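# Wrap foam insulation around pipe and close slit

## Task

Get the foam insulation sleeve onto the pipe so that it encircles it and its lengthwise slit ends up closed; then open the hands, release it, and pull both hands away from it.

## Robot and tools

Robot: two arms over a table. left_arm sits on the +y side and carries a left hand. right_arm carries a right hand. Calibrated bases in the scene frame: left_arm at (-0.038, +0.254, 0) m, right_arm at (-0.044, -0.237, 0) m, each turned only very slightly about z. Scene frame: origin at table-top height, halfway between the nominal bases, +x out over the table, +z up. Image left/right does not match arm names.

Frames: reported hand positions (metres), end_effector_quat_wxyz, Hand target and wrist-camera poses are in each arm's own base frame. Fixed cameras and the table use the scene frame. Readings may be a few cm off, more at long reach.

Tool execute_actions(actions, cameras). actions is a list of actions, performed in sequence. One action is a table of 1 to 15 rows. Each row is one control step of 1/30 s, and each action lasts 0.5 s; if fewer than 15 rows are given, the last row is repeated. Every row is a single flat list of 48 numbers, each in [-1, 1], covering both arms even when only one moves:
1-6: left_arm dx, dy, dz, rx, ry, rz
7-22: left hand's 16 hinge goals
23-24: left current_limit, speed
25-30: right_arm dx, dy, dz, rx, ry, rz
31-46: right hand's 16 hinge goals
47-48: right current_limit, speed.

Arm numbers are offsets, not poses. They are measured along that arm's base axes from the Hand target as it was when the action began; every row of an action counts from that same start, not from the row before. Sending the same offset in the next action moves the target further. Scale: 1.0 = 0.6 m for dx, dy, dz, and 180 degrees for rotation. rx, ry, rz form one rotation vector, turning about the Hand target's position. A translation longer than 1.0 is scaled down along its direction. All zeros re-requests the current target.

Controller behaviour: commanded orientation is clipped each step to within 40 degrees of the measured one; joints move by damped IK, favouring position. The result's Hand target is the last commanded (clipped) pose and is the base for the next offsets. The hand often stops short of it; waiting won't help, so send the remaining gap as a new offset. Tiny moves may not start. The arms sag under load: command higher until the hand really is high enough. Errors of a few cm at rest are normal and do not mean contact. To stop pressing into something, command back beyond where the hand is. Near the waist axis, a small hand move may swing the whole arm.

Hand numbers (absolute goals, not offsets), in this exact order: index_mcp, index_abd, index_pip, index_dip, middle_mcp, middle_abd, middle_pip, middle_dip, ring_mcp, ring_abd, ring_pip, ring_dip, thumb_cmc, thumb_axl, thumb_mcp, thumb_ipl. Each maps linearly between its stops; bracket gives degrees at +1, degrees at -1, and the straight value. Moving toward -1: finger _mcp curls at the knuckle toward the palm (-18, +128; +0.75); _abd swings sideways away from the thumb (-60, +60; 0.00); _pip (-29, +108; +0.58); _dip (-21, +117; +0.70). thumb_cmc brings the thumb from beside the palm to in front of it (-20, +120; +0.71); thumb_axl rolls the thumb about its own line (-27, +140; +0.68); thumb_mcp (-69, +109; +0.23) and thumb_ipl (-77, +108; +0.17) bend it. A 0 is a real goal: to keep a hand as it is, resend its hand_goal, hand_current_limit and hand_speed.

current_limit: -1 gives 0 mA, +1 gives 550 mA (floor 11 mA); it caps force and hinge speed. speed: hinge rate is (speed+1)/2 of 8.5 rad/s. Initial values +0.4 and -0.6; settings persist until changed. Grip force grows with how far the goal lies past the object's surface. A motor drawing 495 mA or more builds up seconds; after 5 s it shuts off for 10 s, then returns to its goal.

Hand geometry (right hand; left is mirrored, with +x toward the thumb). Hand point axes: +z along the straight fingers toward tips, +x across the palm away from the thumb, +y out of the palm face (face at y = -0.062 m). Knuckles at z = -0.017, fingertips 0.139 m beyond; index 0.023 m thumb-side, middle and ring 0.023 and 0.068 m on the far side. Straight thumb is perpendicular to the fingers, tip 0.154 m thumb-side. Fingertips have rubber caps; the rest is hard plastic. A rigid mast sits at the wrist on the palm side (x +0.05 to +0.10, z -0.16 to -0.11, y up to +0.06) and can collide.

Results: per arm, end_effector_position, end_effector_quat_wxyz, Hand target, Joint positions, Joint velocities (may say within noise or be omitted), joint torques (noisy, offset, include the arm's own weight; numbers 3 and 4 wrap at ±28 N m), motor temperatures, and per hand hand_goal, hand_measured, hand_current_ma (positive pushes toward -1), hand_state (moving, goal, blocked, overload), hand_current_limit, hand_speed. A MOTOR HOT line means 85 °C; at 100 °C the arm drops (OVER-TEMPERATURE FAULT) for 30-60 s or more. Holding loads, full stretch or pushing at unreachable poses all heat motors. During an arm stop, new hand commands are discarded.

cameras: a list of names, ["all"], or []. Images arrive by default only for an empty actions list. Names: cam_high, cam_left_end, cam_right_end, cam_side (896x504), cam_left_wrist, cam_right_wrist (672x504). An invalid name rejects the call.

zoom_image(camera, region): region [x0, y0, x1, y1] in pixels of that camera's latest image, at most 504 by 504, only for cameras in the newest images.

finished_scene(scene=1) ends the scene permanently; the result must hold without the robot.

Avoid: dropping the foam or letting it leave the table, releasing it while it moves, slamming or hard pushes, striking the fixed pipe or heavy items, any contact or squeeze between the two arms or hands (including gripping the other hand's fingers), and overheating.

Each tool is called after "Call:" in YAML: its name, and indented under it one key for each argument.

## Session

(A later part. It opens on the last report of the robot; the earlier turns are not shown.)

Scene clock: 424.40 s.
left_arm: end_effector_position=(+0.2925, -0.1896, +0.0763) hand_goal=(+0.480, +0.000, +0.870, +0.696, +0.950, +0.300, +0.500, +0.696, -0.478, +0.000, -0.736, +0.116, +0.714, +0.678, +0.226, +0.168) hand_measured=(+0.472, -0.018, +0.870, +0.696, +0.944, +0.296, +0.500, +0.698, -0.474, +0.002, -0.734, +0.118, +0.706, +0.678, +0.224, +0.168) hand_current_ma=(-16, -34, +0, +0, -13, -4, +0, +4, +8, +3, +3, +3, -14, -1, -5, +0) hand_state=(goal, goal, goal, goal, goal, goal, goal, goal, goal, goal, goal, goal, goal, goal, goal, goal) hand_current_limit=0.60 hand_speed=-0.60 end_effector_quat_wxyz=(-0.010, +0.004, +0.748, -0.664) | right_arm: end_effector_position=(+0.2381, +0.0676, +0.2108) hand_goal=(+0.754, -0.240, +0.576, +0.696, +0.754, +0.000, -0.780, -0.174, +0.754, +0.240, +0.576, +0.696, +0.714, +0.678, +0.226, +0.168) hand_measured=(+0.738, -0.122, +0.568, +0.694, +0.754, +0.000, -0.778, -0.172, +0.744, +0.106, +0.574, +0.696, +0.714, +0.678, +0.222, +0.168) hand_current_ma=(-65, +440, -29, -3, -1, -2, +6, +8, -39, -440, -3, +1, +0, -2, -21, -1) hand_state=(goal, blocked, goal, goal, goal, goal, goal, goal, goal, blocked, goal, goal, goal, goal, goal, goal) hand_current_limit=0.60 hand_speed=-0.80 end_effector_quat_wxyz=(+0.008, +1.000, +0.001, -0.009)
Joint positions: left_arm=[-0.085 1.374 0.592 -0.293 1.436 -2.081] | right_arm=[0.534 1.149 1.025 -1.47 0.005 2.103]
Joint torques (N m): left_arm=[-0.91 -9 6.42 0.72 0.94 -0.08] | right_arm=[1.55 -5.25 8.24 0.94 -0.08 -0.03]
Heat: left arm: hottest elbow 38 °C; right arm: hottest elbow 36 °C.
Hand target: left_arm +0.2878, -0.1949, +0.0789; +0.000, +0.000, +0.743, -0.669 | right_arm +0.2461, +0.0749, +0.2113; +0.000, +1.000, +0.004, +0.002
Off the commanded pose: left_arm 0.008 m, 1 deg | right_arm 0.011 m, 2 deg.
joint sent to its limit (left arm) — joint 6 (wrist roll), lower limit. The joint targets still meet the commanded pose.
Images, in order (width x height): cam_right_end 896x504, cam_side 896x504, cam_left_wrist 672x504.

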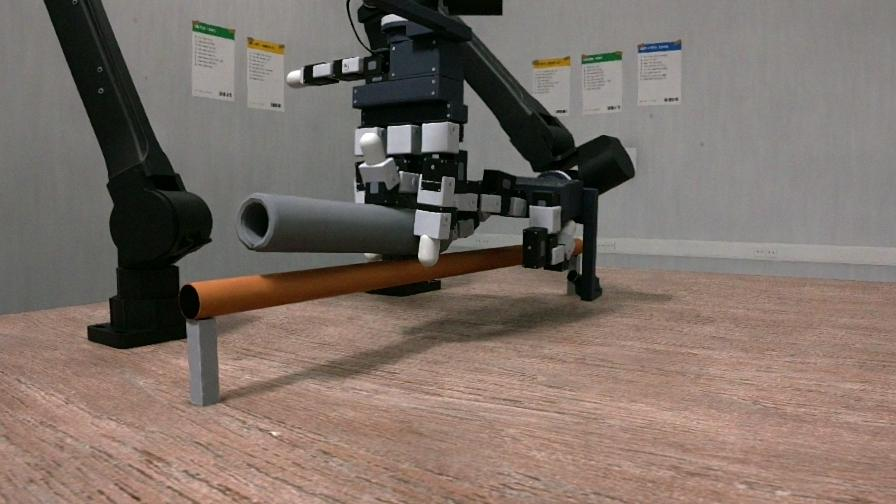

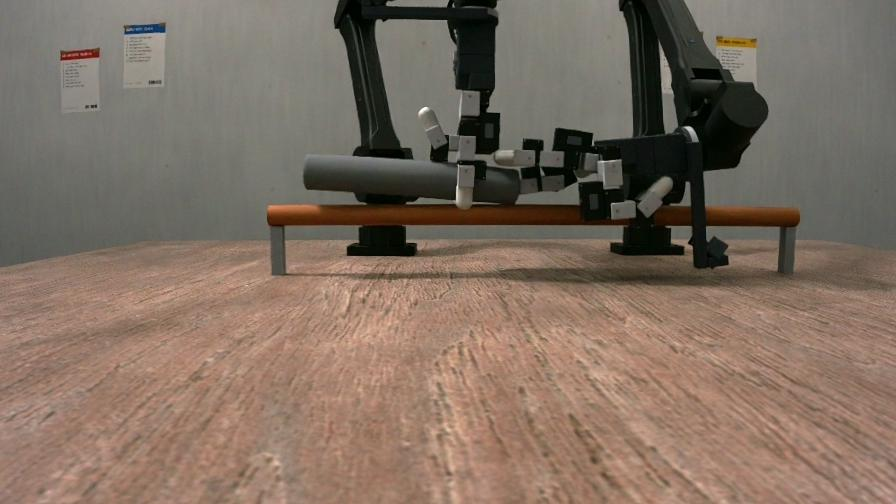

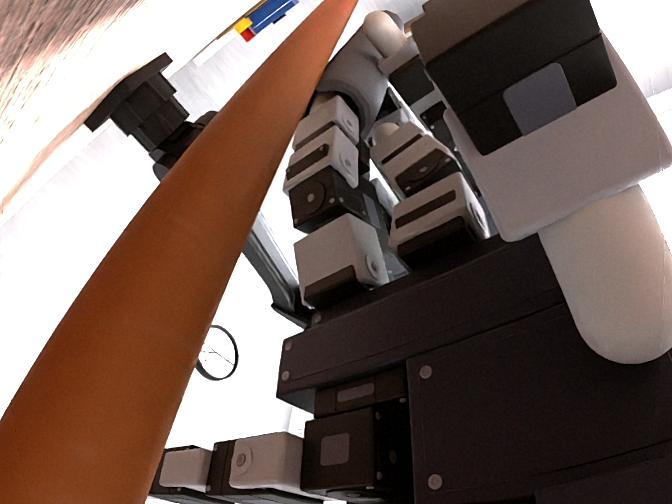

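Call:
execute_actions:
  actions:
    - [[0,0,0.02,0,0,0,0.479,0,0.869,0.696,0.95,0.3,0.5,0.696,-0.478,0,-0.736,0.116,0.714,0.678,0.226,0.168,0.6,-0.6,0,0,0.02,0,0,0,0.754,-0.24,0.576,0.696,0.754,0,-0.78,-0.174,0.754,0.24,0.576,0.696,0.714,0.678,0.226,0.168,0.6,-0.8],[0,0,0.045,0,0,0,0.479,0,0.869,0.696,0.95,0.3,0.5,0.696,-0.478,0,-0.736,0.116,0.714,0.678,0.226,0.168,0.6,-0.6,0,0,0.04,0,0,0,0.754,-0.24,0.576,0.696,0.754,0,-0.78,-0.174,0.754,0.24,0.576,0.696,0.714,0.678,0.226,0.168,0.6,-0.8],[0,0,0.068,0,0,0,0.479,0,0.869,0.696,0.95,0.3,0.5,0.696,-0.478,0,-0.736,0.116,0.714,0.678,0.226,0.168,0.6,-0.6,0,0,0.062,0,0,0,0.754,-0.24,0.576,0.696,0.754,0,-0.78,-0.174,0.754,0.24,0.576,0.696,0.714,0.678,0.226,0.168,0.6,-0.8]]
  cameras: ["cam_side","cam_left_wrist","cam_right_end"]

Call:
zoom_image:
  camera: "cam_left_wrist"
  region: [270, 40, 390, 160]

Call:
zoom_image:
  camera: "cam_side"
  region: [440, 130, 600, 230]

Scene clock: 425.53 s.
left_arm: end_effector_position=(+0.2768, -0.1885, +0.1023) hand_goal=(+0.480, +0.000, +0.870, +0.696, +0.950, +0.300, +0.500, +0.696, -0.478, +0.000, -0.736, +0.116, +0.714, +0.678, +0.226, +0.168) hand_measured=(+0.470, -0.030, +0.868, +0.696, +0.930, +0.288, +0.490, +0.690, -0.474, +0.002, -0.734, +0.118, +0.706, +0.678, +0.224, +0.168) hand_current_ma=(-24, -71, -2, +0, -50, -23, -21, -9, +8, +3, +3, +3, -14, -1, -5, +0) hand_state=(goal, blocked, goal, goal, goal, goal, goal, goal, goal, goal, goal, goal, goal, goal, goal, goal) hand_current_limit=0.60 hand_speed=-0.60 end_effector_quat_wxyz=(-0.019, -0.004, +0.749, -0.662) | right_arm: end_effector_position=(+0.2317, +0.0651, +0.2316) hand_goal=(+0.754, -0.240, +0.576, +0.696, +0.754, +0.000, -0.780, -0.174, +0.754, +0.240, +0.576, +0.696, +0.714, +0.678, +0.226, +0.168) hand_measured=(+0.746, -0.122, +0.574, +0.694, +0.750, +0.000, -0.778, -0.172, +0.758, +0.106, +0.576, +0.696, +0.714, +0.678, +0.222, +0.168) hand_current_ma=(-28, +440, -9, -3, -16, -2, +6, +8, +12, -440, +2, +1, +0, -2, -21, -1) hand_state=(goal, blocked, goal, goal, goal, goal, goal, goal, goal, blocked, goal, goal, goal, goal, goal, goal) hand_current_limit=0.60 hand_speed=-0.80 end_effector_quat_wxyz=(+0.014, +1.000, +0.001, -0.025)
Joint positions: left_arm=[-0.087 1.275 0.597 -0.421 1.433 -2.081] | right_arm=[0.534 1.149 1.074 -1.554 -0.001 2.103]
Joint torques (N m): left_arm=[-0.67 -7.88 11.04 0.03 1.09 -0.09] | right_arm=[1.44 -6.12 11.52 0.42 0.11 -0.04]
Heat: left arm: hottest elbow 38 °C; right arm: hottest elbow 36 °C.
Hand target: left_arm +0.2879, -0.1949, +0.1197; +0.000, +0.000, +0.743, -0.669 | right_arm +0.2460, +0.0749, +0.2484; +0.000, +1.000, +0.004, +0.001
Off the commanded pose: left_arm 0.022 m, 2 deg | right_arm 0.024 m, 4 deg.
joint sent to its limit (left arm) — joint 6 (wrist roll), lower limit. The joint targets still meet the commanded pose.
Images, in order (width x height): cam_right_end 896x504, cam_side 896x504, cam_left_wrist 672x504.

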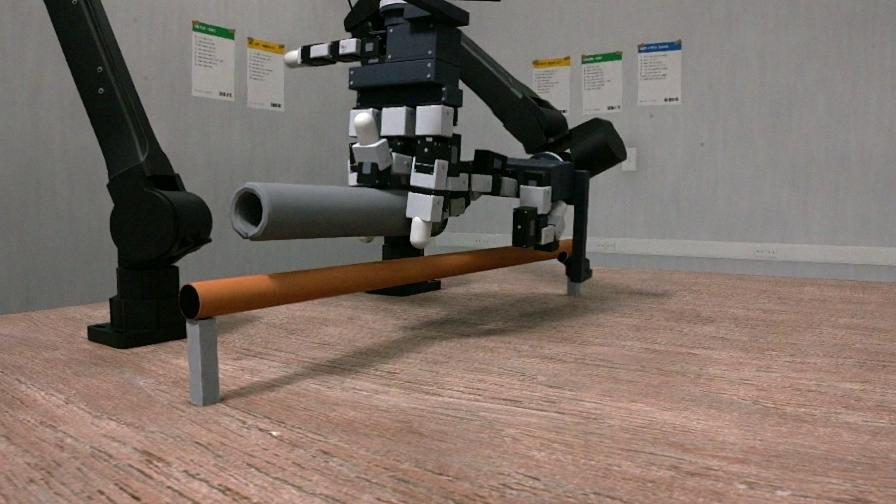

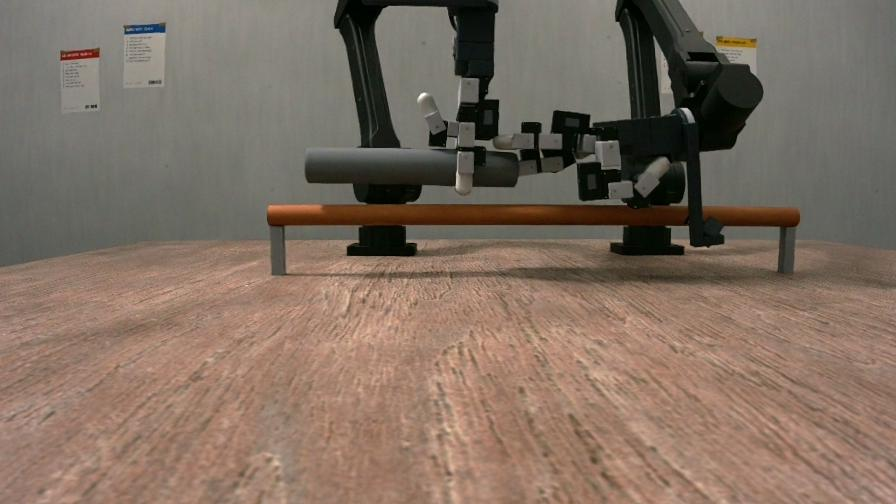

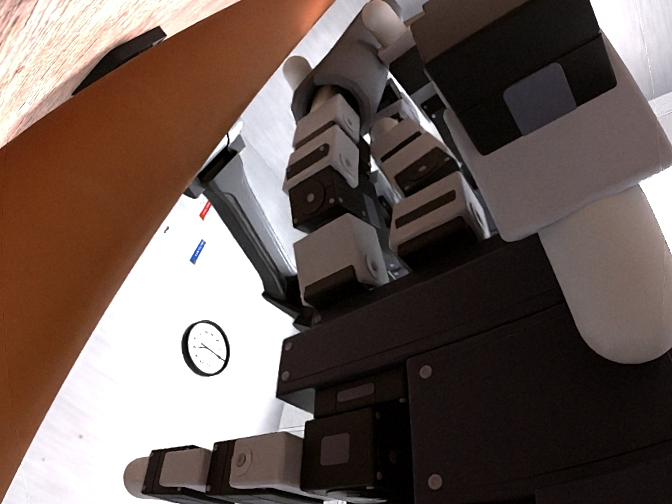

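Scaled by 4.200 from the camera's 672x504 image, which has a finer 960x720 frame.

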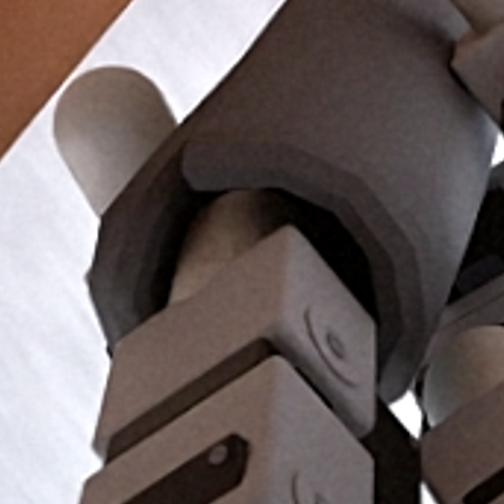

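Scaled by 3.150 from the camera's 896x504 image, which has a finer 1280x720 frame.

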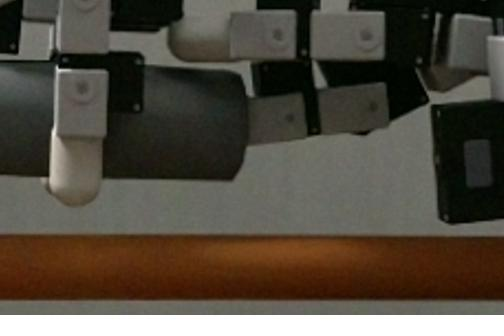

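Call:
zoom_image:
  camera: "cam_left_wrist"
  region: [285, 55, 375, 145]

Scaled by 5.600 from the camera's 672x504 image, which has a finer 960x720 frame.

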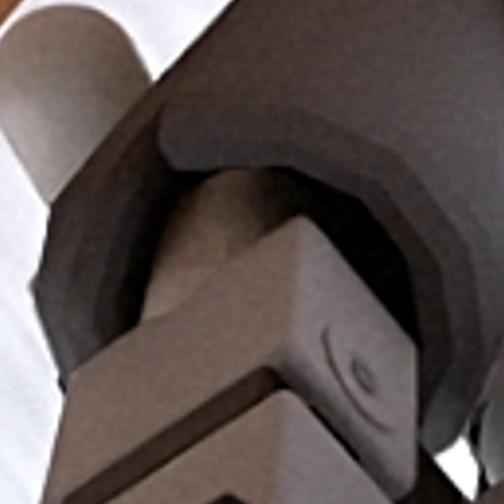

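Call:
execute_actions:
  actions: []
  cameras: ["cam_high","cam_left_end"]

Call:
zoom_image:
  camera: "cam_high"
  region: [500, 120, 600, 240]

Call:
zoom_image:
  camera: "cam_left_end"
  region: [350, 100, 610, 260]

Scene clock: 426.30 s.
left_arm: end_effector_position=(+0.2767, -0.1885, +0.1023) hand_goal=(+0.480, +0.000, +0.870, +0.696, +0.950, +0.300, +0.500, +0.696, -0.478, +0.000, -0.736, +0.116, +0.714, +0.678, +0.226, +0.168) hand_measured=(+0.470, -0.030, +0.868, +0.696, +0.930, +0.288, +0.490, +0.690, -0.474, +0.002, -0.734, +0.118, +0.706, +0.678, +0.224, +0.168) hand_current_ma=(-24, -71, -2, +0, -50, -23, -21, -9, +8, +3, +3, +3, -14, -1, -5, +0) hand_state=(goal, blocked, goal, goal, goal, goal, goal, goal, goal, goal, goal, goal, goal, goal, goal, goal) hand_current_limit=0.60 hand_speed=-0.60 end_effector_quat_wxyz=(-0.019, -0.004, +0.749, -0.662) | right_arm: end_effector_position=(+0.2317, +0.0651, +0.2316) hand_goal=(+0.754, -0.240, +0.576, +0.696, +0.754, +0.000, -0.780, -0.174, +0.754, +0.240, +0.576, +0.696, +0.714, +0.678, +0.226, +0.168) hand_measured=(+0.746, -0.122, +0.574, +0.694, +0.750, +0.000, -0.778, -0.172, +0.758, +0.106, +0.576, +0.696, +0.714, +0.678, +0.222, +0.168) hand_current_ma=(-28, +440, -9, -3, -16, -2, +6, +8, +12, -440, +2, +1, +0, -2, -21, -1) hand_state=(goal, blocked, goal, goal, goal, goal, goal, goal, goal, blocked, goal, goal, goal, goal, goal, goal) hand_current_limit=0.60 hand_speed=-0.80 end_effector_quat_wxyz=(+0.014, +1.000, +0.001, -0.025)
Joint positions: left_arm=[-0.087 1.275 0.597 -0.421 1.433 -2.081] | right_arm=[0.534 1.149 1.074 -1.554 -0.001 2.103]
Joint velocities: within noise
Joint torques (N m): left_arm=[-0.91 -8.12 11.07 -0.02 1.1 -0.06] | right_arm=[1.44 -6.24 11.51 0.34 0.11 -0.03]
Motor temperatures (°C): left_arm=[26 35 38 28 25 24] | right_arm=[30 33 36 23 23 21]
Heat: left arm: hottest elbow 38 °C; right arm: hottest elbow 36 °C.
Hand target: left_arm +0.2879, -0.1949, +0.1197; +0.000, +0.000, +0.743, -0.669 | right_arm +0.2460, +0.0749, +0.2484; +0.000, +1.000, +0.004, +0.001
Off the commanded pose: left_arm 0.022 m, 2 deg | right_arm 0.024 m, 4 deg.
Images, in order (width x height): cam_high 896x504, cam_left_end 896x504.

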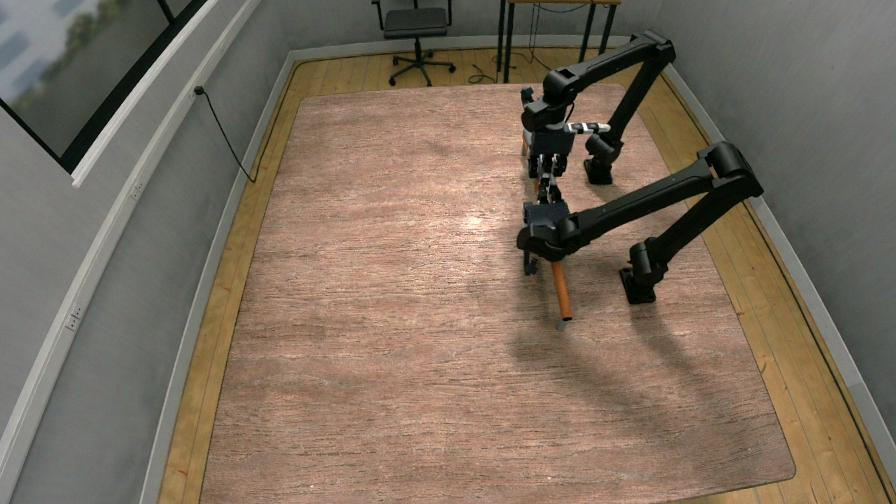

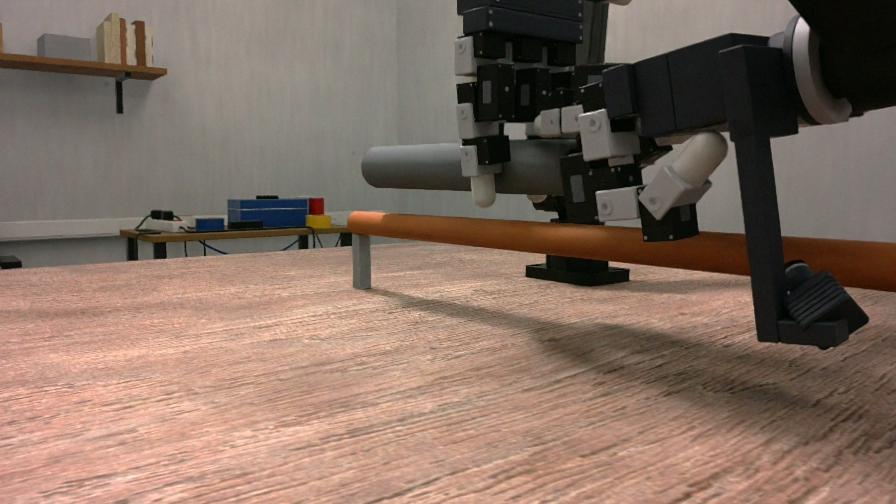

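Scaled by 4.200 from the camera's 896x504 image, which has a finer 1280x720 frame.

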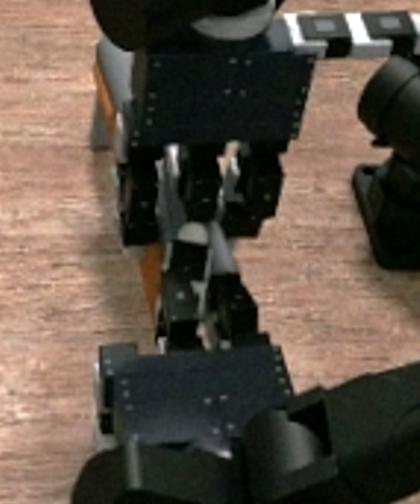

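Scaled by 1.938 from the camera's 896x504 image, which has a finer 1280x720 frame.

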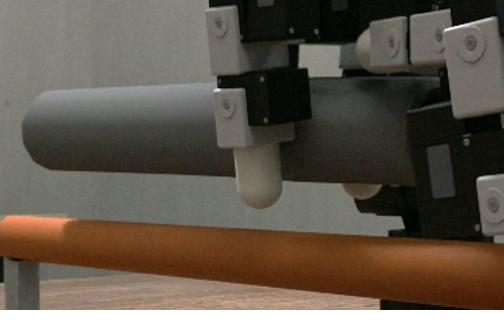

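Call:
execute_actions:
  actions:
    - [[0.02,0,0,0,0,0,0.479,0,0.869,0.696,0.95,0.3,0.5,0.696,-0.478,0,-0.736,0.116,0.714,0.678,0.226,0.168,0.6,-0.6,0,0,0,0,0,0,0.754,-0.24,0.576,0.696,0.754,0,-0.76,-0.174,0.754,0.24,0.576,0.696,0.714,0.678,0.226,0.168,0.6,-0.8],[0.04,0,0,0,0,0,0.479,0,0.869,0.696,0.95,0.3,0.5,0.696,-0.478,0,-0.736,0.116,0.714,0.678,0.226,0.168,0.6,-0.6,0,0,0,0,0,0,0.754,-0.24,0.576,0.696,0.754,0,-0.72,-0.174,0.754,0.24,0.576,0.696,0.714,0.678,0.226,0.168,0.6,-0.8],[0.0535,0,0,0,0,0,0.479,0,0.869,0.696,0.95,0.3,0.5,0.696,-0.478,0,-0.736,0.116,0.714,0.678,0.226,0.168,0.6,-0.6,0,0,0,0,0,0,0.754,-0.24,0.576,0.696,0.754,0,-0.7,-0.174,0.754,0.24,0.576,0.696,0.714,0.678,0.226,0.168,0.6,-0.8]]
  cameras: ["cam_side","cam_left_wrist"]

Call:
zoom_image:
  camera: "cam_left_wrist"
  region: [270, 40, 390, 160]

Call:
zoom_image:
  camera: "cam_side"
  region: [400, 130, 560, 230]

Scene clock: 428.00 s.
left_arm: end_effector_position=(+0.3007, -0.1913, +0.1059) hand_goal=(+0.480, +0.000, +0.870, +0.696, +0.950, +0.300, +0.500, +0.696, -0.478, +0.000, -0.736, +0.116, +0.714, +0.678, +0.226, +0.168) hand_measured=(+0.464, +0.002, +0.868, +0.696, +0.930, +0.302, +0.492, +0.692, -0.474, +0.002, -0.734, +0.118, +0.706, +0.678, +0.224, +0.168) hand_current_ma=(-37, +2, -3, +0, -54, +3, -15, -7, +8, +3, +3, +3, -14, -1, -5, +0) hand_state=(goal, goal, goal, goal, blocked, goal, goal, goal, goal, goal, goal, goal, goal, goal, goal, goal) hand_current_limit=0.60 hand_speed=-0.60 end_effector_quat_wxyz=(-0.020, -0.002, +0.747, -0.665) | right_arm: end_effector_position=(+0.2339, +0.0657, +0.2342) hand_goal=(+0.754, -0.240, +0.576, +0.696, +0.754, +0.000, -0.700, -0.174, +0.754, +0.240, +0.576, +0.696, +0.714, +0.678, +0.226, +0.168) hand_measured=(+0.752, -0.124, +0.574, +0.694, +0.752, +0.000, -0.700, -0.172, +0.746, +0.106, +0.574, +0.696, +0.714, +0.678, +0.222, +0.168) hand_current_ma=(-5, +440, -6, -3, -4, -2, -1, +8, -33, -440, -9, +1, +0, -2, -21, -1) hand_state=(goal, blocked, goal, goal, goal, goal, goal, goal, goal, blocked, goal, goal, goal, goal, goal, goal) hand_current_limit=0.60 hand_speed=-0.80 end_effector_quat_wxyz=(+0.014, +1.000, +0.001, -0.021)
Joint positions: left_arm=[-0.087 1.338 0.661 -0.421 1.441 -2.081] | right_arm=[0.534 1.149 1.082 -1.554 0.003 2.103]
Joint torques (N m): left_arm=[-0.15 -7.36 11.99 0.27 0.85 -0.05] | right_arm=[1.49 -6.01 11.02 0.42 -0.02 -0.05]
Heat: left arm: hottest elbow 38 °C; right arm: hottest elbow 37 °C.
Hand target: left_arm +0.3200, -0.1949, +0.1198; +0.000, +0.000, +0.743, -0.669 | right_arm +0.2461, +0.0749, +0.2485; +0.000, +1.000, +0.004, +0.001
Off the commanded pose: left_arm 0.024 m, 2 deg | right_arm 0.021 m, 3 deg.
joint sent to its limit (left arm) — joint 6 (wrist roll), lower limit. The joint targets still meet the commanded pose.
Images, in order (width x height): cam_side 896x504, cam_left_wrist 672x504.

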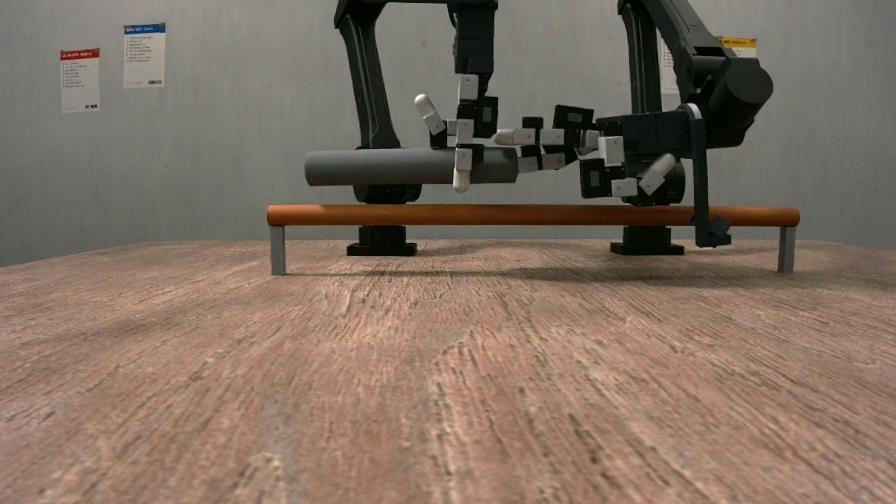

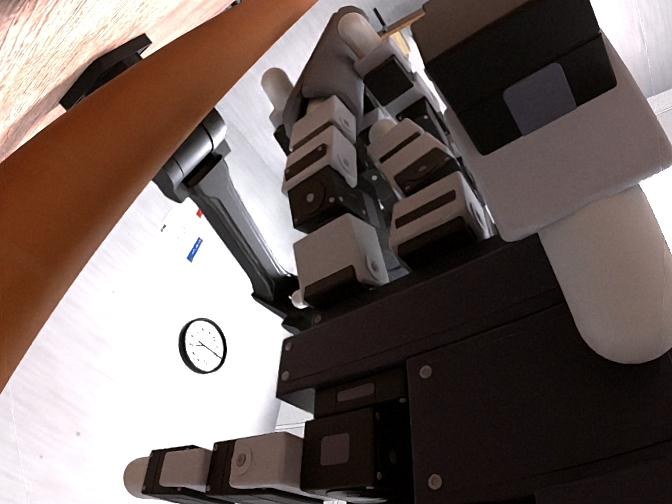

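Scaled by 4.200 from the camera's 672x504 image, which has a finer 960x720 frame.

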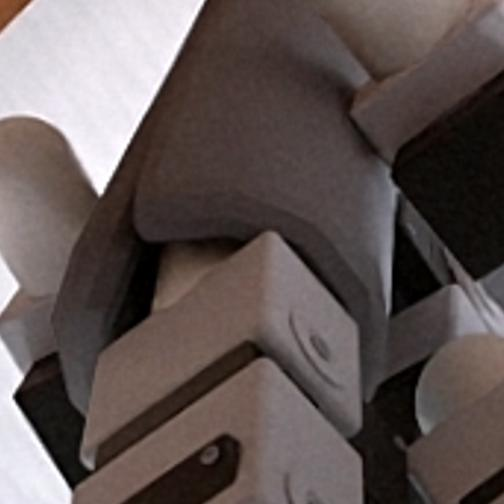

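Scaled by 3.150 from the camera's 896x504 image, which has a finer 1280x720 frame.

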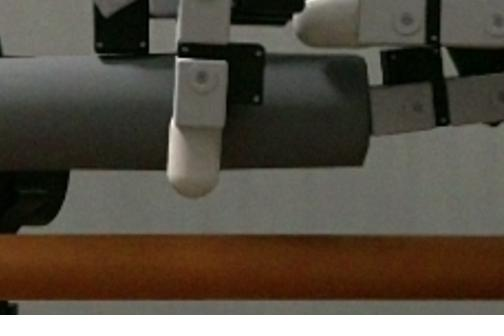

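Call:
execute_actions:
  actions:
    - [[-0.014,0,-0.015,0,0,0,0.479,0,0.869,0.696,0.95,0.3,0.5,0.696,-0.478,0,-0.736,0.116,0.714,0.678,0.226,0.168,0.6,-0.6,0,0,0,0,0,0,0.754,-0.24,0.576,0.696,0.754,0,-0.64,-0.174,0.754,0.24,0.576,0.696,0.714,0.678,0.226,0.168,0.6,-0.8],[-0.028,0,-0.035,0,0,0,0.479,0,0.869,0.696,0.95,0.3,0.5,0.696,-0.478,0,-0.736,0.116,0.714,0.678,0.226,0.168,0.6,-0.6,0,0,0,0,0,0,0.754,-0.24,0.576,0.696,0.754,0,-0.62,-0.174,0.754,0.24,0.576,0.696,0.714,0.678,0.226,0.168,0.6,-0.8],[-0.028,0,-0.05,0,0,0,0.479,0,0.869,0.696,0.95,0.3,0.5,0.696,-0.478,0,-0.736,0.116,0.714,0.678,0.226,0.168,0.6,-0.6,0,0,0,0,0,0,0.754,-0.24,0.576,0.696,0.754,0,-0.62,-0.174,0.754,0.24,0.576,0.696,0.714,0.678,0.226,0.168,0.6,-0.8]]
  cameras: ["cam_side","cam_left_wrist"]

Call:
zoom_image:
  camera: "cam_left_wrist"
  region: [270, 40, 390, 160]

Call:
zoom_image:
  camera: "cam_side"
  region: [400, 130, 560, 230]

Scene clock: 429.13 s.
left_arm: end_effector_position=(+0.3051, -0.1921, +0.0960) hand_goal=(+0.480, +0.000, +0.870, +0.696, +0.950, +0.300, +0.500, +0.696, -0.478, +0.000, -0.736, +0.116, +0.714, +0.678, +0.226, +0.168) hand_measured=(+0.488, +0.010, +0.878, +0.702, +0.944, +0.302, +0.498, +0.694, -0.474, +0.002, -0.734, +0.118, +0.706, +0.678, +0.224, +0.168) hand_current_ma=(+16, +19, +16, +12, -11, +2, -2, -4, +8, +3, +3, +3, -14, -1, -5, +0) hand_state=(goal, goal, goal, goal, goal, goal, goal, goal, goal, goal, goal, goal, goal, goal, goal, goal) hand_current_limit=0.60 hand_speed=-0.60 end_effector_quat_wxyz=(-0.006, +0.012, +0.744, -0.668) | right_arm: end_effector_position=(+0.2343, +0.0651, +0.2345) hand_goal=(+0.754, -0.240, +0.576, +0.696, +0.754, +0.000, -0.620, -0.174, +0.754, +0.240, +0.576, +0.696, +0.714, +0.678, +0.226, +0.168) hand_measured=(+0.754, -0.124, +0.576, +0.696, +0.746, +0.000, -0.636, -0.172, +0.744, +0.106, +0.572, +0.696, +0.714, +0.678, +0.222, +0.168) hand_current_ma=(+1, +440, +1, -2, -32, +1, -62, +8, -39, -440, -13, +0, +0, -2, -21, -1) hand_state=(goal, blocked, goal, goal, goal, goal, goal, goal, goal, blocked, goal, goal, goal, goal, goal, goal) hand_current_limit=0.60 hand_speed=-0.80 end_effector_quat_wxyz=(+0.016, +1.000, +0.001, -0.020)
Joint positions: left_arm=[-0.087 1.359 0.641 -0.34 1.447 -2.081] | right_arm=[0.534 1.149 1.082 -1.554 0.006 2.103]
Joint torques (N m): left_arm=[-0.44 -7.36 6.91 1.16 0.58 -0.08] | right_arm=[1.67 -6.12 10.92 0.35 -0.13 -0.05]
Heat: left arm: hottest elbow 38 °C; right arm: hottest elbow 37 °C.
Hand target: left_arm +0.3032, -0.1949, +0.0898; +0.000, +0.001, +0.743, -0.669 | right_arm +0.2461, +0.0749, +0.2485; +0.000, +1.000, +0.004, +0.001
Off the commanded pose: left_arm 0.007 m, 2 deg | right_arm 0.021 m, 3 deg.
joint sent to its limit (left arm) — joint 6 (wrist roll), lower limit. The joint targets still meet the commanded pose.
Images, in order (width x height): cam_side 896x504, cam_left_wrist 672x504.

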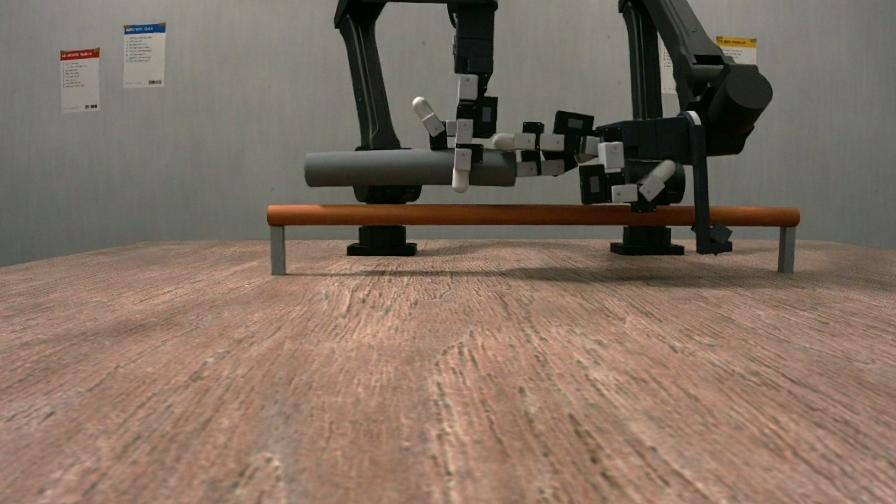

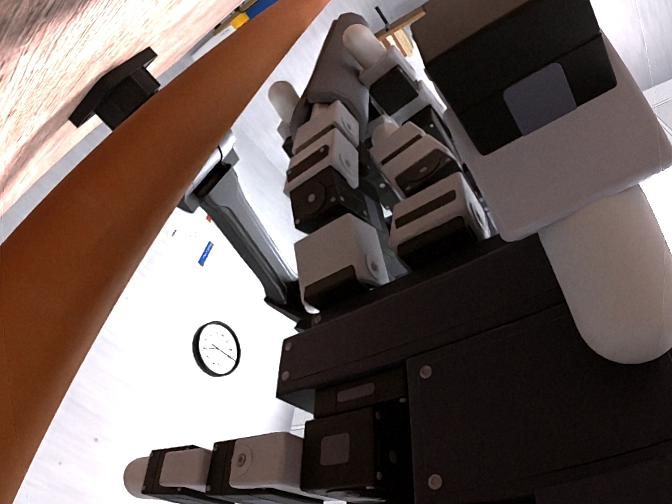

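Scaled by 4.200 from the camera's 672x504 image, which has a finer 960x720 frame.

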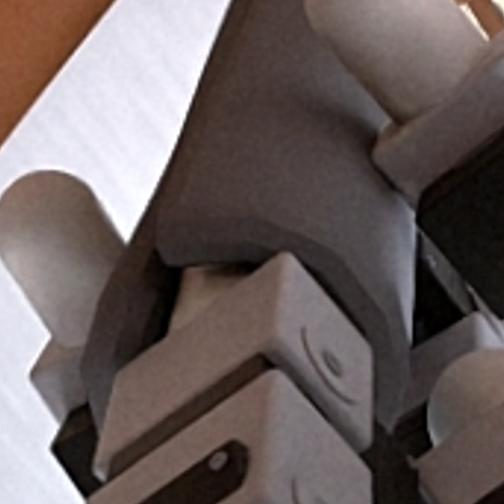

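Scaled by 3.150 from the camera's 896x504 image, which has a finer 1280x720 frame.

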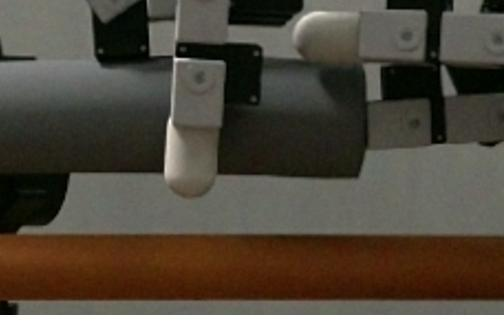

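Call:
execute_actions:
  actions:
    - [[0,0,-0.012,0,0,0,0.479,0,0.869,0.696,0.95,0.3,0.5,0.696,-0.478,0,-0.736,0.116,0.714,0.678,0.226,0.168,0.6,-0.6,0,0,0,0,0,0,0.754,-0.24,0.576,0.696,0.754,0,-0.62,-0.174,0.754,0.24,0.576,0.696,0.714,0.678,0.226,0.168,0.6,-0.8],[0,0,-0.025,0,0,0,0.479,0,0.869,0.696,0.95,0.3,0.5,0.696,-0.478,0,-0.736,0.116,0.714,0.678,0.226,0.168,0.6,-0.6,0,0,0,0,0,0,0.754,-0.24,0.576,0.696,0.754,0,-0.62,-0.174,0.754,0.24,0.576,0.696,0.714,0.678,0.226,0.168,0.6,-0.8]]
  cameras: ["cam_side","cam_left_wrist"]

Call:
zoom_image:
  camera: "cam_left_wrist"
  region: [270, 40, 390, 160]

Call:
zoom_image:
  camera: "cam_side"
  region: [400, 130, 560, 230]

Scene clock: 430.10 s.
left_arm: end_effector_position=(+0.3046, -0.1919, +0.0784) hand_goal=(+0.480, +0.000, +0.870, +0.696, +0.950, +0.300, +0.500, +0.696, -0.478, +0.000, -0.736, +0.116, +0.714, +0.678, +0.226, +0.168) hand_measured=(+0.474, +0.008, +0.872, +0.700, +0.944, +0.302, +0.498, +0.694, -0.474, +0.002, -0.734, +0.118, +0.706, +0.678, +0.224, +0.168) hand_current_ma=(-9, +13, +3, +6, -13, +2, -1, -4, +8, +3, +3, +3, -14, -1, -5, +0) hand_state=(goal, goal, goal, goal, goal, goal, goal, goal, goal, goal, goal, goal, goal, goal, goal, goal) hand_current_limit=0.60 hand_speed=-0.60 end_effector_quat_wxyz=(-0.008, +0.010, +0.745, -0.667) | right_arm: end_effector_position=(+0.2340, +0.0655, +0.2343) hand_goal=(+0.754, -0.240, +0.576, +0.696, +0.754, +0.000, -0.620, -0.174, +0.754, +0.240, +0.576, +0.696, +0.714, +0.678, +0.226, +0.168) hand_measured=(+0.758, -0.162, +0.578, +0.696, +0.752, +0.000, -0.620, -0.172, +0.748, +0.134, +0.572, +0.696, +0.714, +0.678, +0.222, +0.168) hand_current_ma=(+16, +291, +7, -1, -4, +1, -1, +8, -25, -410, -13, +0, +0, -2, -21, -1) hand_state=(goal, blocked, goal, goal, goal, goal, goal, goal, goal, blocked, goal, goal, goal, goal, goal, goal) hand_current_limit=0.60 hand_speed=-0.80 end_effector_quat_wxyz=(+0.014, +1.000, +0.001, -0.021)
Joint positions: left_arm=[-0.087 1.402 0.622 -0.284 1.444 -2.081] | right_arm=[0.534 1.149 1.082 -1.554 0.003 2.103]
Joint torques (N m): left_arm=[-0.67 -7.88 6.63 1.09 0.64 -0.09] | right_arm=[1.79 -6.01 10.93 0.35 -0.05 -0.03]
Heat: left arm: hottest elbow 38 °C; right arm: hottest elbow 37 °C.
Hand target: left_arm +0.3032, -0.1949, +0.0747; +0.000, +0.000, +0.743, -0.669 | right_arm +0.2460, +0.0749, +0.2484; +0.000, +1.000, +0.004, +0.001
Off the commanded pose: left_arm 0.005 m, 1 deg | right_arm 0.021 m, 3 deg.
joint sent to its limit (left arm) — joint 6 (wrist roll), lower limit. The joint targets still meet the commanded pose.
Images, in order (width x height): cam_side 896x504, cam_left_wrist 672x504.

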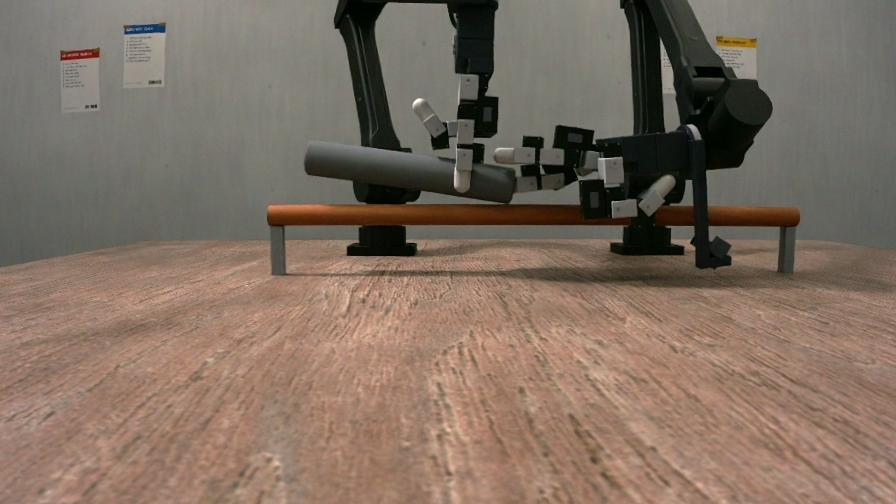

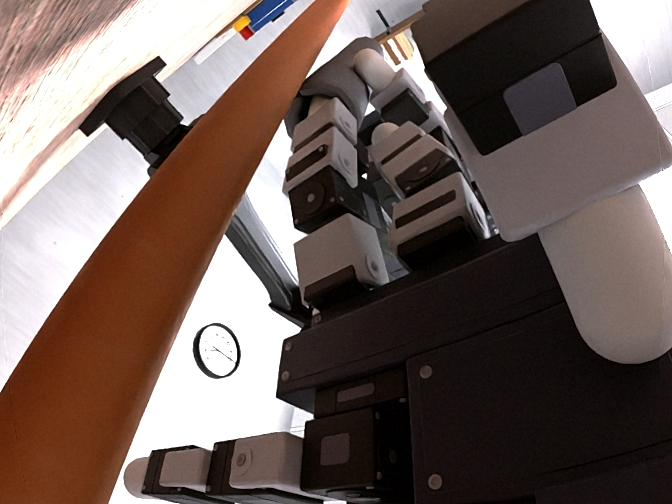

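Scaled by 4.200 from the camera's 672x504 image, which has a finer 960x720 frame.

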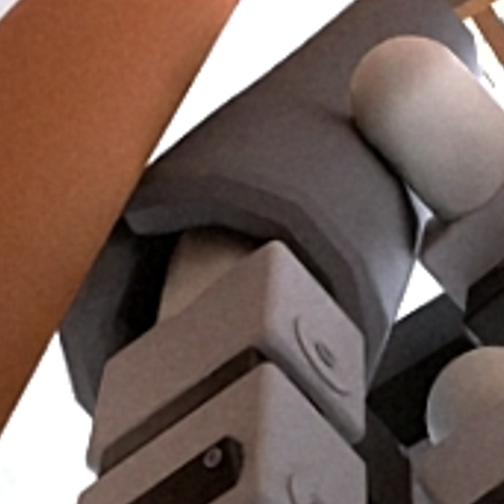

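Scaled by 3.150 from the camera's 896x504 image, which has a finer 1280x720 frame.

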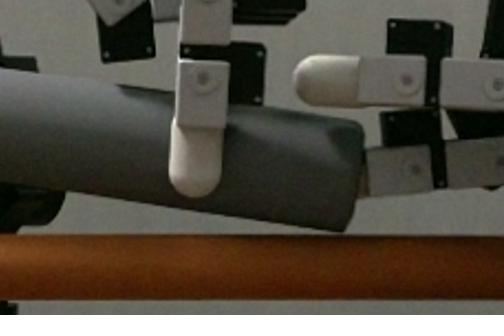

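Call:
execute_actions:
  actions:
    - [[0,0,0.006,0,0,0,0.479,0,0.869,0.696,0.95,0.3,0.5,0.696,-0.478,0,-0.736,0.116,0.714,0.678,0.226,0.168,0.6,-0.6,0,0,-0.02,0,0,0,0.754,-0.2,0.576,0.696,0.754,0,-0.78,-0.174,0.754,0.19,0.576,0.696,0.714,0.678,0.226,0.168,0.3,-0.8],[0,0,0.012,0,0,0,0.479,0,0.869,0.696,0.95,0.3,0.5,0.696,-0.478,0,-0.736,0.116,0.714,0.678,0.226,0.168,0.6,-0.6,0,0,-0.04,0,0,0,0.754,-0.16,0.576,0.696,0.754,0,-0.78,-0.174,0.754,0.14,0.576,0.696,0.714,0.678,0.226,0.168,0.3,-0.8]]
    - [[0,0,0,0,0,0,0.479,0,0.869,0.696,0.95,0.3,0.5,0.696,-0.478,0,-0.736,0.116,0.714,0.678,0.226,0.168,0.6,-0.6,0,0,-0.02,0,0,0,0.754,-0.12,0.576,0.696,0.754,0,-0.78,-0.174,0.754,0.10,0.576,0.696,0.714,0.678,0.226,0.168,0.3,-0.8],[0,0,0,0,0,0,0.479,0,0.869,0.696,0.95,0.3,0.5,0.696,-0.478,0,-0.736,0.116,0.714,0.678,0.226,0.168,0.6,-0.6,0,0,-0.042,0,0,0,0.754,-0.10,0.576,0.696,0.754,0,-0.78,-0.174,0.754,0.08,0.576,0.696,0.714,0.678,0.226,0.168,0.3,-0.8]]
  cameras: ["cam_side","cam_left_wrist","cam_right_end"]

Call:
zoom_image:
  camera: "cam_side"
  region: [300, 130, 600, 230]

Scene clock: 435.87 s.
left_arm: end_effector_position=(+0.3047, -0.1914, +0.0775) hand_goal=(+0.480, +0.000, +0.870, +0.696, +0.950, +0.300, +0.500, +0.696, -0.478, +0.000, -0.736, +0.116, +0.714, +0.678, +0.226, +0.168) hand_measured=(+0.472, -0.004, +0.870, +0.698, +0.932, +0.296, +0.492, +0.694, -0.474, +0.002, -0.734, +0.118, +0.706, +0.678, +0.224, +0.168) hand_current_ma=(-17, -6, +0, +3, -46, -4, -14, -4, +8, +3, +3, +3, -14, -1, -5, +0) hand_state=(goal, goal, goal, goal, goal, goal, goal, goal, goal, goal, goal, goal, goal, goal, goal, goal) hand_current_limit=0.60 hand_speed=-0.60 end_effector_quat_wxyz=(-0.008, +0.008, +0.747, -0.665) | right_arm: end_effector_position=(+0.2463, +0.0728, +0.2066) hand_goal=(+0.754, -0.100, +0.576, +0.696, +0.754, +0.000, -0.780, -0.174, +0.754, +0.080, +0.576, +0.696, +0.714, +0.678, +0.226, +0.168) hand_measured=(+0.750, -0.092, +0.572, +0.696, +0.754, +0.000, -0.772, -0.172, +0.754, +0.058, +0.574, +0.696, +0.714, +0.678, +0.222, +0.168) hand_current_ma=(-16, +26, -11, -3, -2, +1, +24, +8, -1, -70, -7, +0, +0, -2, -21, -1) hand_state=(goal, goal, goal, goal, goal, goal, goal, goal, goal, blocked, goal, goal, goal, goal, goal, goal) hand_current_limit=0.30 hand_speed=-0.80 end_effector_quat_wxyz=(-0.003, +1.000, +0.001, +0.008)
Joint positions: left_arm=[-0.087 1.402 0.622 -0.287 1.438 -2.081] | right_arm=[0.534 1.149 1.02 -1.425 0.003 2.103]
Joint torques (N m): left_arm=[-0.38 -9.05 7.39 0.18 0.85 -0.08] | right_arm=[1.55 -5.13 6.27 0.66 -0.04 -0.02]
Heat: left arm: hottest elbow 38 °C; right arm: hottest elbow 36 °C.
Hand target: left_arm +0.3032, -0.1949, +0.0819; +0.000, +0.000, +0.743, -0.669 | right_arm +0.2461, +0.0749, +0.1993; +0.000, +1.000, +0.004, +0.001
Off the commanded pose: left_arm 0.006 m, 1 deg | right_arm 0.008 m, 1 deg.
joint sent to its limit (left arm) — joint 6 (wrist roll), lower limit. The joint targets still meet the commanded pose.
Images, in order (width x height): cam_right_end 896x504, cam_side 896x504, cam_left_wrist 672x504.

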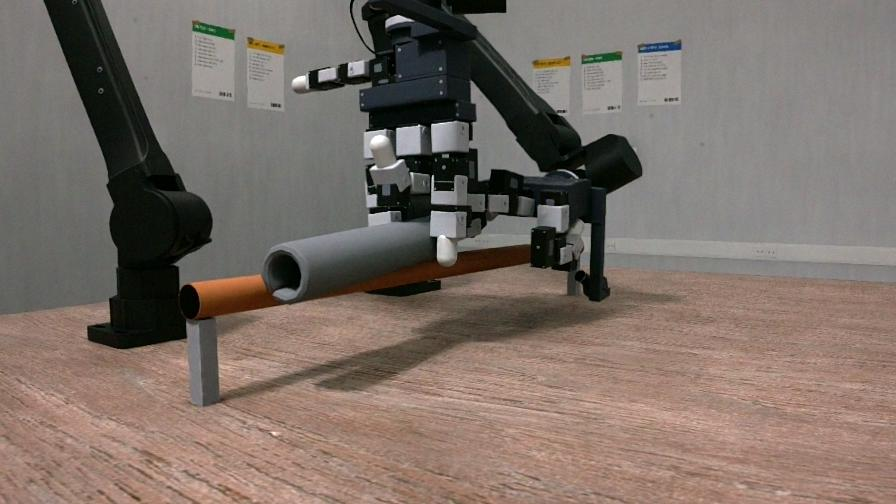

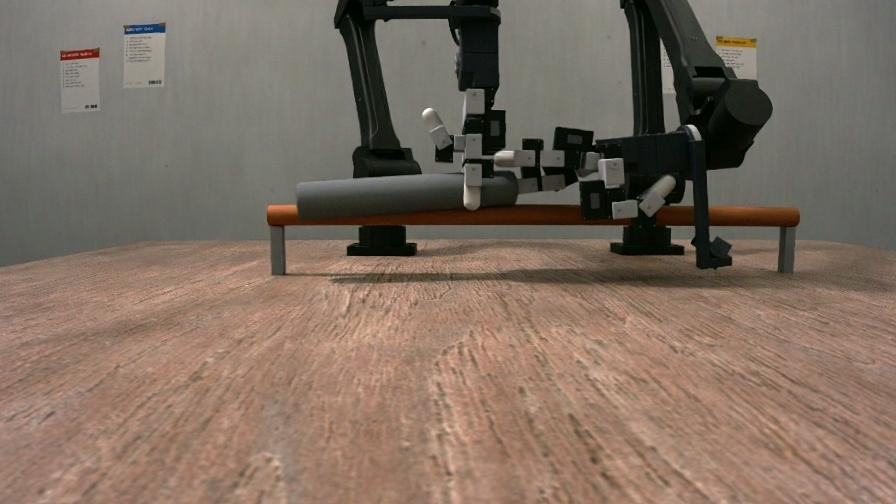

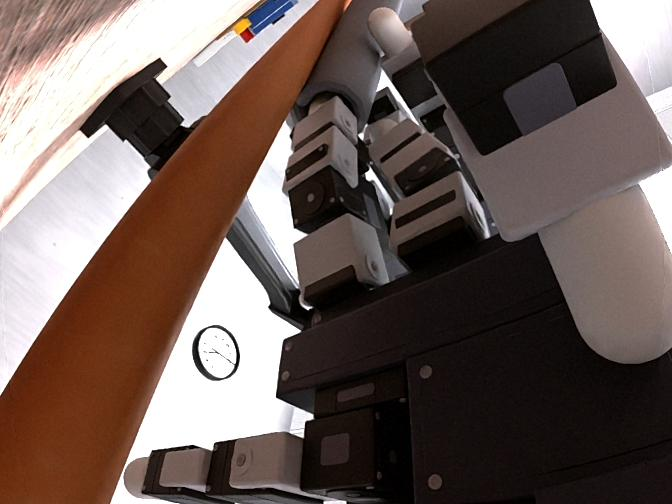

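Scaled by 1.680 from the camera's 896x504 image, which has a finer 1280x720 frame.

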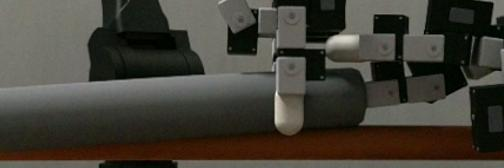

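Call:
execute_actions:
  actions:
    - [[0,0,0,0,0,0,0.479,0,0.869,0.696,0.95,0.3,0.5,0.696,-0.478,0,-0.736,0.116,0.714,0.678,0.226,0.168,0.6,-0.6,0,0,0,0,0,0,0.754,-0.22,0.576,0.696,0.754,0,-0.78,-0.174,0.754,0.22,0.576,0.696,0.714,0.678,0.226,0.168,0.6,-0.7]]
    - [[0,0,0.012,0,0,0,0.479,0,0.869,0.696,0.95,0.3,0.5,0.696,-0.478,0,-0.736,0.116,0.714,0.678,0.226,0.168,0.6,-0.6,0,0,0.02,0,0,0,0.754,-0.24,0.576,0.696,0.754,0,-0.78,-0.174,0.754,0.24,0.576,0.696,0.714,0.678,0.226,0.168,0.6,-0.7],[0,0,0.03,0,0,0,0.479,0,0.869,0.696,0.95,0.3,0.5,0.696,-0.478,0,-0.736,0.116,0.714,0.678,0.226,0.168,0.6,-0.6,0,0,0.05,0,0,0,0.754,-0.24,0.576,0.696,0.754,0,-0.78,-0.174,0.754,0.24,0.576,0.696,0.714,0.678,0.226,0.168,0.6,-0.7],[0,0,0.05,0,0,0,0.479,0,0.869,0.696,0.95,0.3,0.5,0.696,-0.478,0,-0.736,0.116,0.714,0.678,0.226,0.168,0.6,-0.6,0,0,0.08,0,0,0,0.754,-0.24,0.576,0.696,0.754,0,-0.78,-0.174,0.754,0.24,0.576,0.696,0.714,0.678,0.226,0.168,0.6,-0.7]]
  cameras: ["cam_side","cam_left_wrist","cam_right_end"]

Call:
zoom_image:
  camera: "cam_side"
  region: [300, 130, 600, 230]

Scene clock: 437.80 s.
left_arm: end_effector_position=(+0.2900, -0.1901, +0.0964) hand_goal=(+0.480, +0.000, +0.870, +0.696, +0.950, +0.300, +0.500, +0.696, -0.478, +0.000, -0.736, +0.116, +0.714, +0.678, +0.226, +0.168) hand_measured=(+0.468, -0.020, +0.866, +0.696, +0.932, +0.296, +0.494, +0.694, -0.474, +0.002, -0.734, +0.118, +0.706, +0.678, +0.224, +0.168) hand_current_ma=(-30, -39, -5, +0, -45, -5, -12, -4, +8, +3, +3, +3, -14, -1, -5, +0) hand_state=(goal, goal, goal, goal, goal, goal, goal, goal, goal, goal, goal, goal, goal, goal, goal, goal) hand_current_limit=0.60 hand_speed=-0.60 end_effector_quat_wxyz=(-0.020, -0.003, +0.748, -0.664) | right_arm: end_effector_position=(+0.2368, +0.0677, +0.2316) hand_goal=(+0.754, -0.240, +0.576, +0.696, +0.754, +0.000, -0.780, -0.174, +0.754, +0.240, +0.576, +0.696, +0.714, +0.678, +0.226, +0.168) hand_measured=(+0.754, -0.174, +0.576, +0.696, +0.756, +0.000, -0.772, -0.172, +0.756, +0.132, +0.576, +0.696, +0.714, +0.678, +0.222, +0.168) hand_current_ma=(+1, +247, +2, +1, +8, +1, +24, +8, +7, -417, +1, +0, +0, -2, -21, -1) hand_state=(goal, blocked, goal, goal, goal, goal, goal, goal, goal, blocked, goal, goal, goal, goal, goal, goal) hand_current_limit=0.60 hand_speed=-0.70 end_effector_quat_wxyz=(+0.009, +1.000, +0.002, -0.015)
Joint positions: left_arm=[-0.087 1.329 0.622 -0.393 1.438 -2.081] | right_arm=[0.534 1.149 1.078 -1.535 0 2.101]
Joint torques (N m): left_arm=[-0.62 -8.41 10.76 0.21 0.95 -0.08] | right_arm=[1.38 -6.01 10.99 -0.03 0.07 -0.03]
Heat: left arm: hottest elbow 39 °C; right arm: hottest elbow 36 °C.
Hand target: left_arm +0.3032, -0.1949, +0.1120; +0.000, +0.001, +0.743, -0.669 | right_arm +0.2461, +0.0748, +0.2473; +0.000, +1.000, +0.004, +0.001
Off the commanded pose: left_arm 0.021 m, 3 deg | right_arm 0.020 m, 2 deg.
joint sent to its limit (left arm) — joint 6 (wrist roll), lower limit. The joint targets still meet the commanded pose.
Images, in order (width x height): cam_right_end 896x504, cam_side 896x504, cam_left_wrist 672x504.

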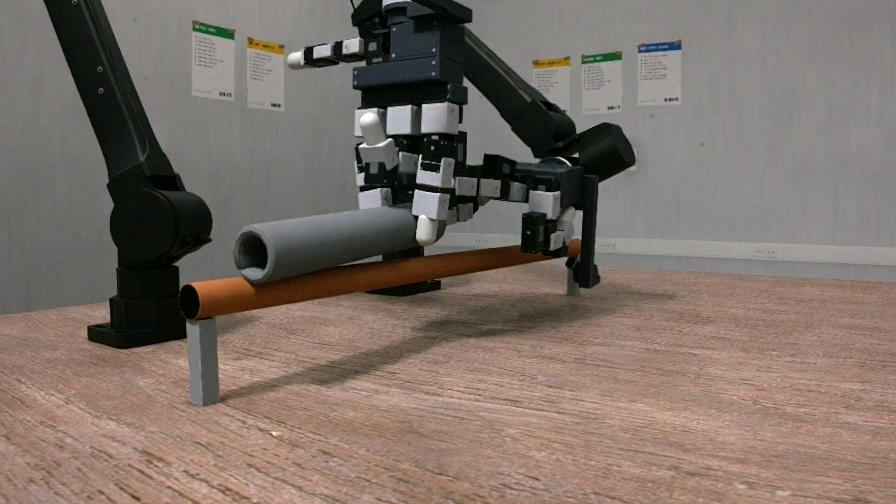

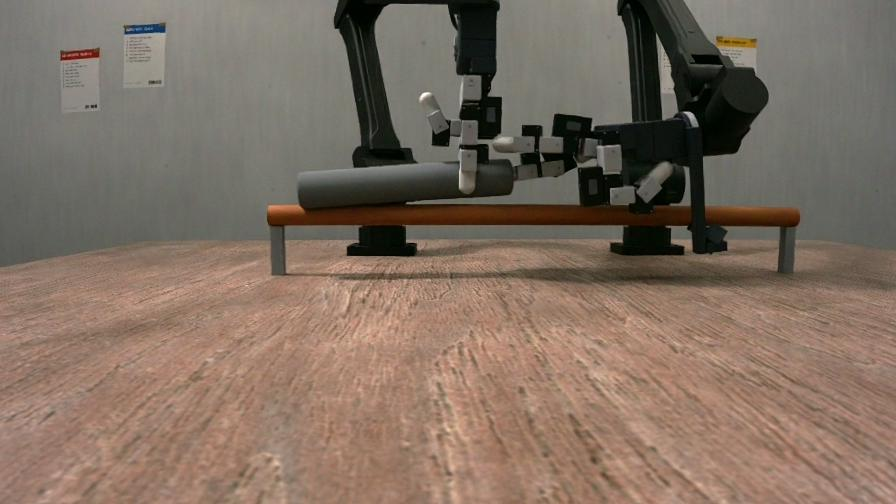

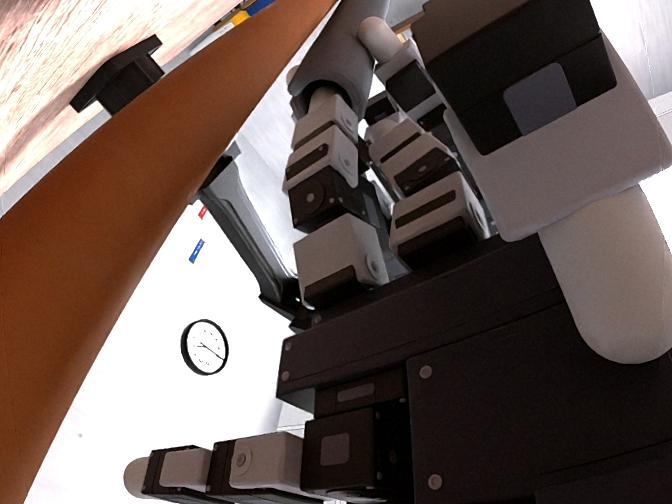

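Scaled by 1.680 from the camera's 896x504 image, which has a finer 1280x720 frame.

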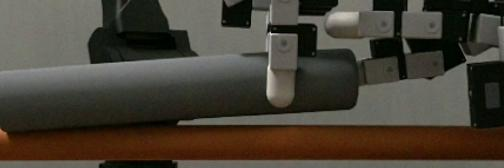

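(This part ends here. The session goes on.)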